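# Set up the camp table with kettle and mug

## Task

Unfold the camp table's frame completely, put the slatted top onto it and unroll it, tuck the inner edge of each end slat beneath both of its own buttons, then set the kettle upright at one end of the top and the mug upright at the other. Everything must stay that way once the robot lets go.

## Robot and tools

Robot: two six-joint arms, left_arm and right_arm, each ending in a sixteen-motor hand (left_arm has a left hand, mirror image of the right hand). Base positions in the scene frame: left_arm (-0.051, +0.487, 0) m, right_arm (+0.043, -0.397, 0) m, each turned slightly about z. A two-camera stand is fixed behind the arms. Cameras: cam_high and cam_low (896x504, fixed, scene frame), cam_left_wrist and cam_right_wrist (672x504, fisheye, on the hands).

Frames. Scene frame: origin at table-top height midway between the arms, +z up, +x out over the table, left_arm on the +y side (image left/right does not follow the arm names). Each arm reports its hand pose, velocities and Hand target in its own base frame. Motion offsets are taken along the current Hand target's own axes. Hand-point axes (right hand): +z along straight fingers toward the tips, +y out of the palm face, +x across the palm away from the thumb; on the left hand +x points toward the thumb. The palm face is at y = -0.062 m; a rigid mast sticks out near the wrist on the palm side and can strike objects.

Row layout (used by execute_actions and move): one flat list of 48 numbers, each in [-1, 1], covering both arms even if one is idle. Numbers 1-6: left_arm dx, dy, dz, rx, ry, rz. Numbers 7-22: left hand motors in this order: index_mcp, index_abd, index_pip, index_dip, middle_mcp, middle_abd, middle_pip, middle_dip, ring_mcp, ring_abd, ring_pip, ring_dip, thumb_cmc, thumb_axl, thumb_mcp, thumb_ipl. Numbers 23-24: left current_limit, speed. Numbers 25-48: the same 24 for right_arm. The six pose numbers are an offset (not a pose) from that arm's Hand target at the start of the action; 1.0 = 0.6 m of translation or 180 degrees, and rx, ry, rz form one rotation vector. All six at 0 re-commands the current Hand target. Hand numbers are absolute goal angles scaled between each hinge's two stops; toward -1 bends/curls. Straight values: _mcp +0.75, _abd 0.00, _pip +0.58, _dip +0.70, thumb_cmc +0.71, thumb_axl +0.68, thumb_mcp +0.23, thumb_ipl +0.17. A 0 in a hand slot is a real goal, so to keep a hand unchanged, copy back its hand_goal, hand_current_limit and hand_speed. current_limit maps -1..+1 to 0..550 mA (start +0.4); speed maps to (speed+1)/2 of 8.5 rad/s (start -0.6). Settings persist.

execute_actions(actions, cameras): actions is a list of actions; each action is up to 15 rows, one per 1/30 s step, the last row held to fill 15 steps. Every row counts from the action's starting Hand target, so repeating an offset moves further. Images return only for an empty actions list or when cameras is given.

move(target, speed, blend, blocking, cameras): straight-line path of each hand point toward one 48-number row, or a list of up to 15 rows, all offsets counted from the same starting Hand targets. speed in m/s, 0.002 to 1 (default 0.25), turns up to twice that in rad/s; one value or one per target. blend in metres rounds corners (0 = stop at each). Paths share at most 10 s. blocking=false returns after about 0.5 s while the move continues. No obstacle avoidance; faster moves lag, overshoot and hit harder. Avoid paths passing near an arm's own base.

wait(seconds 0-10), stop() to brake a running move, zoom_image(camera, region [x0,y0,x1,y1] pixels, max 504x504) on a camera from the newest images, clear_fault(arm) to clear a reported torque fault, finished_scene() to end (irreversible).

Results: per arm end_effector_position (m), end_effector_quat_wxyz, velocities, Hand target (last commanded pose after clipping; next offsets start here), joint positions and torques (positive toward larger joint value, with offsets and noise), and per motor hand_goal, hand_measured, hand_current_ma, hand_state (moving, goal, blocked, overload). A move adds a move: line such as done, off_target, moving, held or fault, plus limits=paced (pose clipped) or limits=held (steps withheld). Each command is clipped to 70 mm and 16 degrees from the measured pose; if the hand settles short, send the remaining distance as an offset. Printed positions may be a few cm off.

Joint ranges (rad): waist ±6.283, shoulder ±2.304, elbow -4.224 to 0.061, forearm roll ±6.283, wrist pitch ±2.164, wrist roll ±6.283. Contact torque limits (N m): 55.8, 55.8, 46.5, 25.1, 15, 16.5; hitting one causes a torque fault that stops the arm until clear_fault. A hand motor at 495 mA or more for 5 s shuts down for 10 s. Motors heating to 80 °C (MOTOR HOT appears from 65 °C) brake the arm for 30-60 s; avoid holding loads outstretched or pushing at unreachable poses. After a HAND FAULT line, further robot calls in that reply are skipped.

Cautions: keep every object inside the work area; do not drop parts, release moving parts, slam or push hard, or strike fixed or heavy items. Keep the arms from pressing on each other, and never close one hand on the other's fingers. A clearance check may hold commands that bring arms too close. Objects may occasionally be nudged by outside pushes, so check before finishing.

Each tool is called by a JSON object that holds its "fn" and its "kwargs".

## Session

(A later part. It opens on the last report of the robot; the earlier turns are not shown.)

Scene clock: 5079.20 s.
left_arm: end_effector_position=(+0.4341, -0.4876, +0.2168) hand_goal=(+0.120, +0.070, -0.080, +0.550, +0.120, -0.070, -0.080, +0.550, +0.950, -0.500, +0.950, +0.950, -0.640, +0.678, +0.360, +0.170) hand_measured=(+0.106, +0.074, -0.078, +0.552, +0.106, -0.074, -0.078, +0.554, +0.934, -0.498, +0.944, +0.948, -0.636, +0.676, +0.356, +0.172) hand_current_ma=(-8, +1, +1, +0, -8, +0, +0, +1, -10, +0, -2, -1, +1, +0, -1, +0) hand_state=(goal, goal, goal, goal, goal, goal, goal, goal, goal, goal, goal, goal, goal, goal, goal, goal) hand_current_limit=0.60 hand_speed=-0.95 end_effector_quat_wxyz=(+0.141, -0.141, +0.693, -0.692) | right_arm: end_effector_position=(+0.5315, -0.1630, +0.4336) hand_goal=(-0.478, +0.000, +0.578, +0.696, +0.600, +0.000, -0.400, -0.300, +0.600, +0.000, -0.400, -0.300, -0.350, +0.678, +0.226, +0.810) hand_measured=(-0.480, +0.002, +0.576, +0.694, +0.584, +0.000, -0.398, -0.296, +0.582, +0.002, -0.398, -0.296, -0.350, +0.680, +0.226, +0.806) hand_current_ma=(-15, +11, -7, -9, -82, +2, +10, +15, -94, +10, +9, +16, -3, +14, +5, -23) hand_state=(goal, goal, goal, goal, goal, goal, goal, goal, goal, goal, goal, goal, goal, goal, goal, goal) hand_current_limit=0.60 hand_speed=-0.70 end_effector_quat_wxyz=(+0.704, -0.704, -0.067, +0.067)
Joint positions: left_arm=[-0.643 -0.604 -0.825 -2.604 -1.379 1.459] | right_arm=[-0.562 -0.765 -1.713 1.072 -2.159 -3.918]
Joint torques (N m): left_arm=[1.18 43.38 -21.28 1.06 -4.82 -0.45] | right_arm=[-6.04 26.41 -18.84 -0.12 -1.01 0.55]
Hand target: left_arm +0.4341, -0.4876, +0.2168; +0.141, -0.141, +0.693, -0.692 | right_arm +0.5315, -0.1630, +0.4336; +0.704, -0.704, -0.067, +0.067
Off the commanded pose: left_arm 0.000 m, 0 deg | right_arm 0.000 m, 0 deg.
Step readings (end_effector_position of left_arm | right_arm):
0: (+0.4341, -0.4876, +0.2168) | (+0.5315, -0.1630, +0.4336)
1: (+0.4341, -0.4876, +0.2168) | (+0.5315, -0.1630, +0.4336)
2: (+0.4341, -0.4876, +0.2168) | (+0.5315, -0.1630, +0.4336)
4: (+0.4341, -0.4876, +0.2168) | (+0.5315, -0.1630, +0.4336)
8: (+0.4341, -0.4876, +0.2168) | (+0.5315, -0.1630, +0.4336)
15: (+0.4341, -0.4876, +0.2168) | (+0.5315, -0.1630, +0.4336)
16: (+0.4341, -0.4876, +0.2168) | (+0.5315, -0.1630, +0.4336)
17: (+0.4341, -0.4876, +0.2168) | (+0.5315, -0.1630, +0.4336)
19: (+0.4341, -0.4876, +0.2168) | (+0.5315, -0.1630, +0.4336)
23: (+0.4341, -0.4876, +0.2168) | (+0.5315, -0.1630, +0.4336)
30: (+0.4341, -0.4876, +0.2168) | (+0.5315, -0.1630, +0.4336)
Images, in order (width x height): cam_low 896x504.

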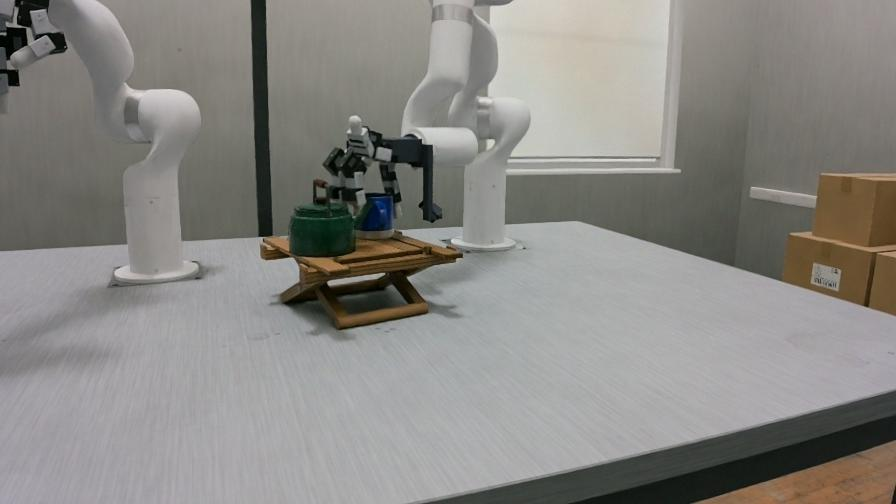

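{"fn": "move", "kwargs": {"target": [[0,-0.0667,0,0,0,0, 0.12,0.07,-0.08,0.55, 0.12,-0.07,-0.08,0.55, 0.95,-0.5,0.95,0.95, -0.64,0.678,0.36,0.17, 0.6,-0.95, 0,0,0,0,0,0, -0.478,0,0.578,0.696, 0.6,0,-0.4,-0.3, 0.6,0,-0.4,-0.3, -0.35,0.678,0.226,0.81, 0.6,-0.7],[0,-0.25,0,0,0,0, 0.12,0.07,-0.08,0.55, 0.12,-0.07,-0.08,0.55, 0.95,-0.5,0.95,0.95, -0.64,0.678,0.36,0.17, 0.6,-0.95, 0,0,0,0,0,0, -0.478,0,0.578,0.696, 0.6,0,-0.4,-0.3, 0.6,0,-0.4,-0.3, -0.35,0.678,0.226,0.81, 0.6,-0.7]], "speed": [0.03, 0.08], "blend": 0.01, "cameras": ["cam_low", "cam_high"]}}

{"fn": "zoom_image", "kwargs": {"camera": "cam_high", "region": [450, 130, 590, 270]}}

Scene clock: 5086.57 s.
left_arm: end_effector_position=(+0.4341, -0.4878, +0.3668) hand_goal=(+0.120, +0.070, -0.080, +0.550, +0.120, -0.070, -0.080, +0.550, +0.950, -0.500, +0.950, +0.950, -0.640, +0.678, +0.360, +0.170) hand_measured=(+0.106, +0.074, -0.078, +0.552, +0.108, -0.074, -0.078, +0.554, +0.934, -0.498, +0.944, +0.948, -0.636, +0.676, +0.356, +0.172) hand_current_ma=(-7, +1, +1, +0, -7, +0, +0, +1, -10, +0, -2, -1, +1, +0, -1, +0) hand_state=(goal, goal, goal, goal, goal, goal, goal, goal, goal, goal, goal, goal, goal, goal, goal, goal) hand_current_limit=0.60 hand_speed=-0.95 end_effector_quat_wxyz=(+0.141, -0.141, +0.693, -0.692) | right_arm: end_effector_position=(+0.5315, -0.1630, +0.4336) hand_goal=(-0.478, +0.000, +0.578, +0.696, +0.600, +0.000, -0.400, -0.300, +0.600, +0.000, -0.400, -0.300, -0.350, +0.678, +0.226, +0.810) hand_measured=(-0.480, +0.002, +0.576, +0.694, +0.584, +0.000, -0.398, -0.296, +0.582, +0.002, -0.398, -0.296, -0.350, +0.680, +0.226, +0.806) hand_current_ma=(-15, +11, -7, -9, -82, +2, +10, +15, -94, +10, +9, +16, -3, +14, +5, -23) hand_state=(goal, goal, goal, goal, goal, goal, goal, goal, goal, goal, goal, goal, goal, goal, goal, goal) hand_current_limit=0.60 hand_speed=-0.70 end_effector_quat_wxyz=(+0.704, -0.704, -0.067, +0.067)
Joint positions: left_arm=[-0.643 -0.29 -0.837 -2.543 -1.103 1.273] | right_arm=[-0.562 -0.765 -1.713 1.072 -2.159 -3.918]
Joint torques (N m): left_arm=[-3.05 50.46 -28.55 1.11 1.18 -1.66] | right_arm=[-4.52 26.88 -18.98 0.09 -0.93 0.49]
Hand target: left_arm +0.4341, -0.4878, +0.3668; +0.141, -0.141, +0.693, -0.692 | right_arm +0.5315, -0.1630, +0.4336; +0.704, -0.704, -0.067, +0.067
Off the commanded pose: left_arm 0.000 m, 0 deg | right_arm 0.000 m, 0 deg.
move: done
Images, in order (width x height): cam_high 896x504, cam_low 896x504.

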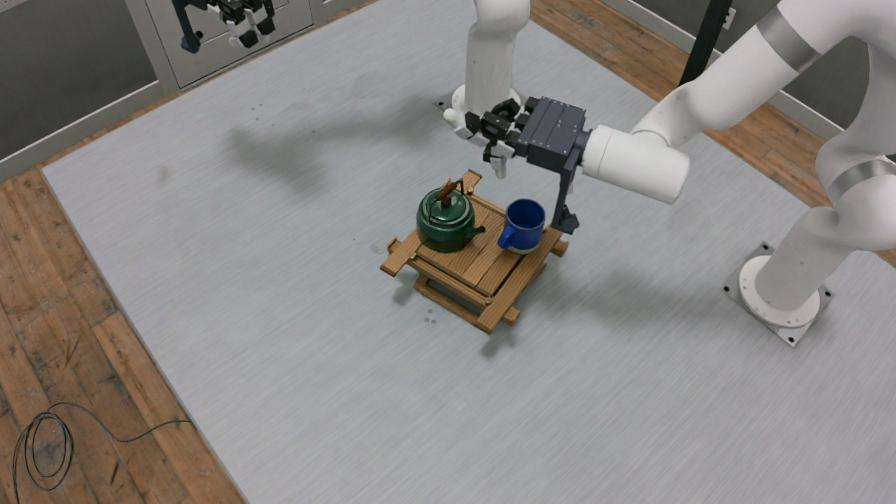

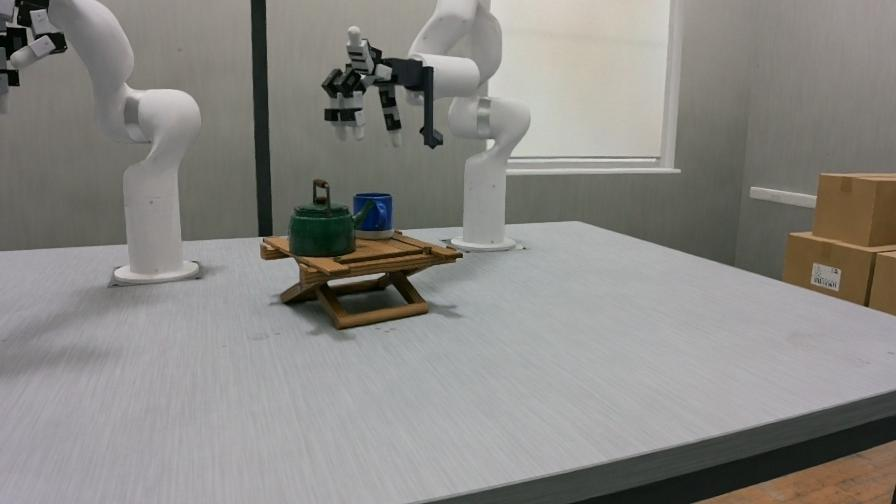

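Scaled by 3.600 from the camera's 896x504 image, which has a finer 1280x720 frame.

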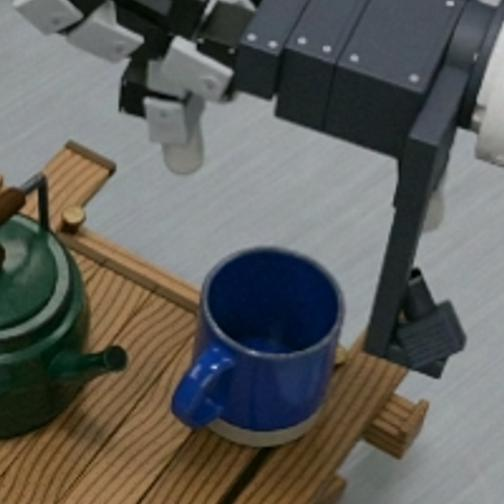

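{"fn": "move", "kwargs": {"target": [0,-0.05,-0.35,0,0,0, 0.12,0.07,-0.08,0.55, 0.12,-0.07,-0.08,0.55, 0.95,0,0.578,0.696, -0.64,0.678,0.36,0.17, 0.6,-0.9, 0,0,0,0,0,0, -0.478,0,0.578,0.696, 0.6,0,-0.4,-0.3, 0.6,0,-0.4,-0.3, -0.35,0.678,0.226,0.81, 0.6,-0.7], "speed": 0.12, "cameras": ["cam_low", "cam_high"]}}

{"fn": "zoom_image", "kwargs": {"camera": "cam_high", "region": [370, 160, 590, 340]}}

{"fn": "zoom_image", "kwargs": {"camera": "cam_low", "region": [250, 160, 480, 340]}}

{"fn": "zoom_image", "kwargs": {"camera": "cam_high", "region": [500, 210, 570, 270]}}

{"fn": "zoom_image", "kwargs": {"camera": "cam_high", "region": [460, 270, 520, 320]}}

{"fn": "zoom_image", "kwargs": {"camera": "cam_high", "region": [380, 230, 440, 290]}}

{"fn": "zoom_image", "kwargs": {"camera": "cam_high", "region": [440, 165, 500, 215]}}

Scene clock: 5093.80 s.
left_arm: end_effector_position=(+0.3521, -0.2945, +0.3971) hand_goal=(+0.120, +0.070, -0.080, +0.550, +0.120, -0.070, -0.080, +0.550, +0.950, +0.000, +0.578, +0.696, -0.640, +0.678, +0.360, +0.170) hand_measured=(+0.108, +0.074, -0.078, +0.552, +0.108, -0.074, -0.078, +0.554, +0.934, -0.004, +0.578, +0.698, -0.636, +0.676, +0.356, +0.172) hand_current_ma=(-7, +1, +0, +0, -7, +0, +0, +1, -10, -1, +0, +0, +1, +0, -1, +0) hand_state=(goal, goal, goal, goal, goal, goal, goal, goal, goal, goal, goal, goal, goal, goal, goal, goal) hand_current_limit=0.60 hand_speed=-0.90 end_effector_quat_wxyz=(+0.141, -0.141, +0.693, -0.692) | right_arm: end_effector_position=(+0.5315, -0.1630, +0.4336) hand_goal=(-0.478, +0.000, +0.578, +0.696, +0.600, +0.000, -0.400, -0.300, +0.600, +0.000, -0.400, -0.300, -0.350, +0.678, +0.226, +0.810) hand_measured=(-0.480, +0.002, +0.576, +0.694, +0.584, +0.000, -0.398, -0.296, +0.582, +0.002, -0.398, -0.296, -0.350, +0.680, +0.226, +0.806) hand_current_ma=(-15, +11, -7, -9, -82, +2, +10, +15, -94, +10, +9, +16, -3, +14, +5, -23) hand_state=(goal, goal, goal, goal, goal, goal, goal, goal, goal, goal, goal, goal, goal, goal, goal, goal) hand_current_limit=0.60 hand_speed=-0.70 end_effector_quat_wxyz=(+0.704, -0.704, -0.067, +0.067)
Joint positions: left_arm=[-0.282 0.17 -0.433 -2.161 -1.204 1.08] | right_arm=[-0.562 -0.765 -1.713 1.072 -2.159 -3.918]
Joint torques (N m): left_arm=[4.35 27.87 -17.34 1.33 -4.72 -1.6] | right_arm=[-6.24 27.2 -19.2 0.1 -0.62 0.52]
Hand target: left_arm +0.3522, -0.2945, +0.3971; +0.141, -0.141, +0.693, -0.692 | right_arm +0.5315, -0.1630, +0.4336; +0.704, -0.704, -0.067, +0.067
Off the commanded pose: left_arm 0.000 m, 0 deg | right_arm 0.000 m, 0 deg.
move: done
Images, in order (width x height): cam_high 896x504, cam_low 896x504.

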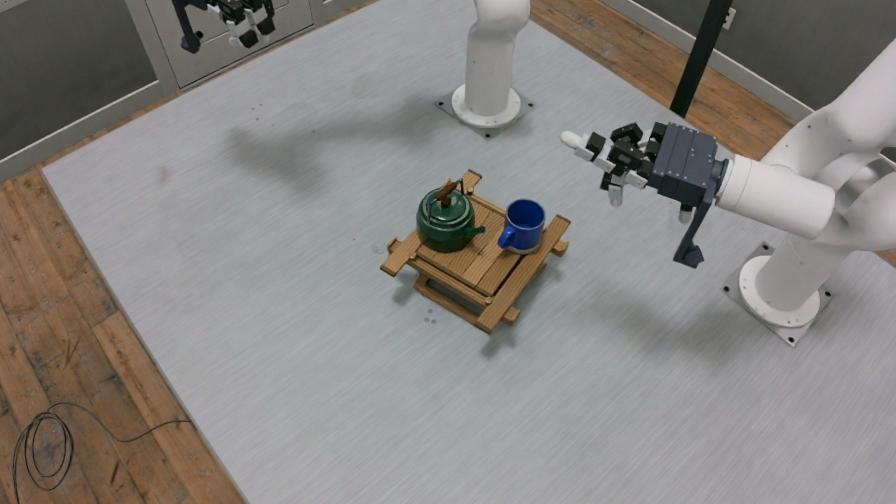

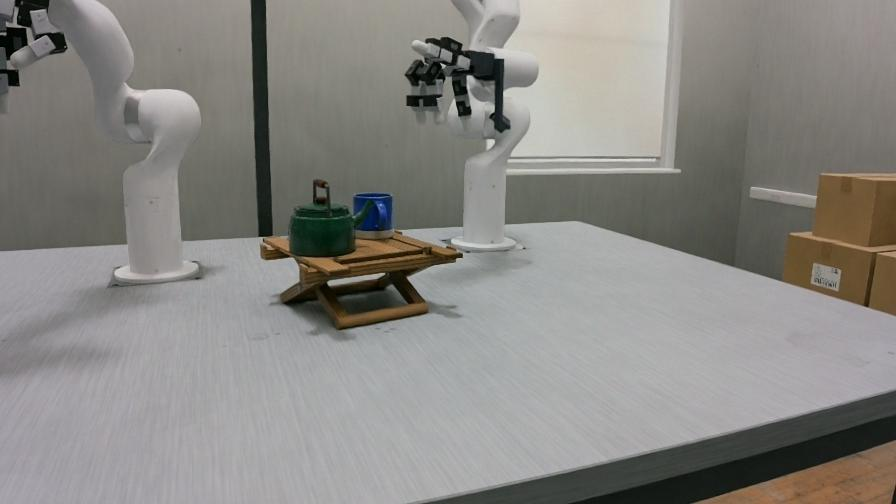

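Scaled by 2.291 from the camera's 896x504 image, which has a finer 1280x720 frame.

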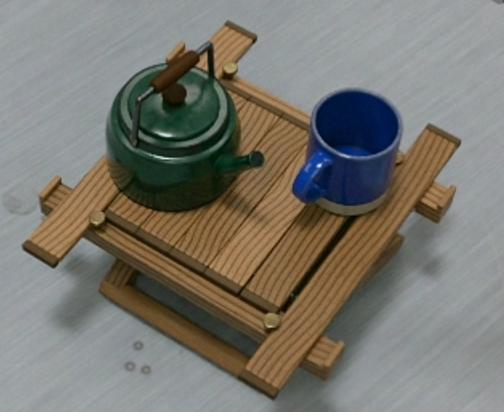

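Scaled by 2.191 from the camera's 896x504 image, which has a finer 1280x720 frame.

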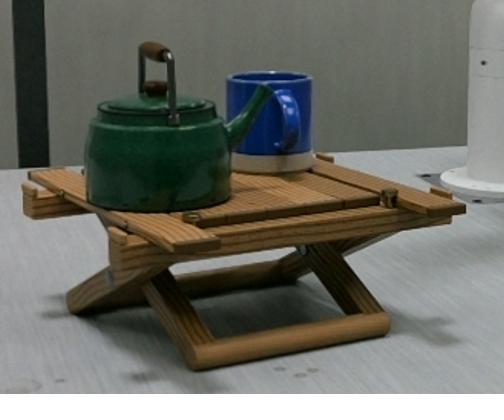

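Scaled by 7.200 from the camera's 896x504 image, which has a finer 1280x720 frame.

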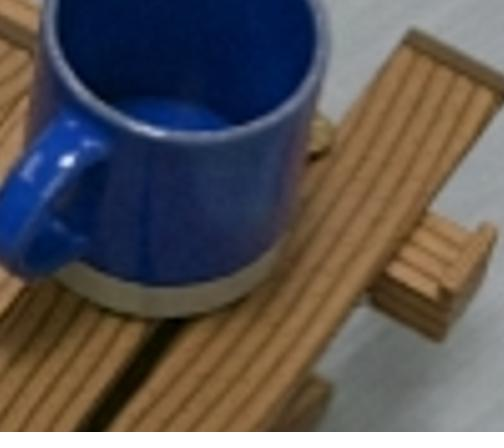

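Scaled by 8.400 from the camera's 896x504 image, which has a finer 1280x720 frame.

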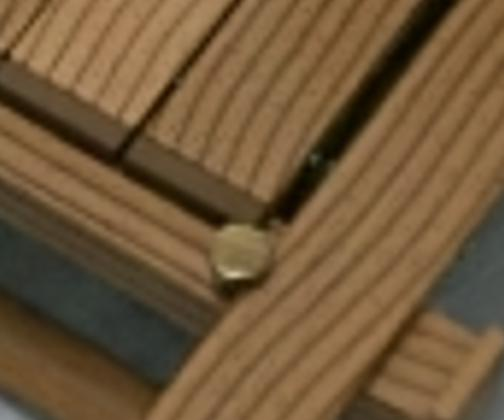

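Scaled by 8.400 from the camera's 896x504 image, which has a finer 1280x720 frame.

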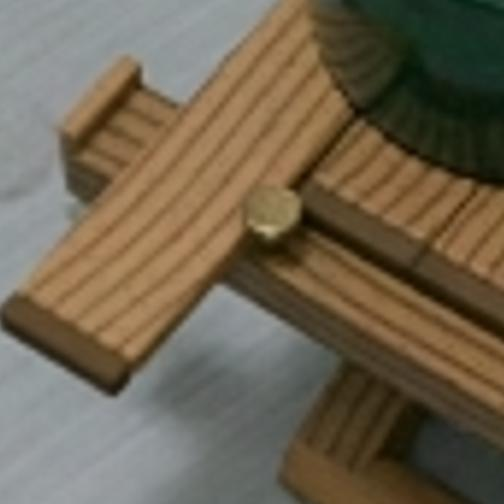

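Scaled by 8.400 from the camera's 896x504 image, which has a finer 1280x720 frame.

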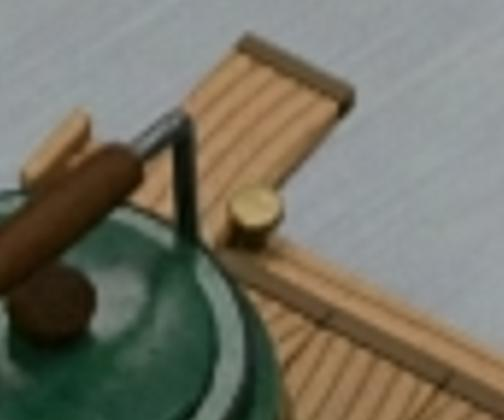

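{"fn": "finished_scene", "kwargs": {}}

The scene is finished: the task was done.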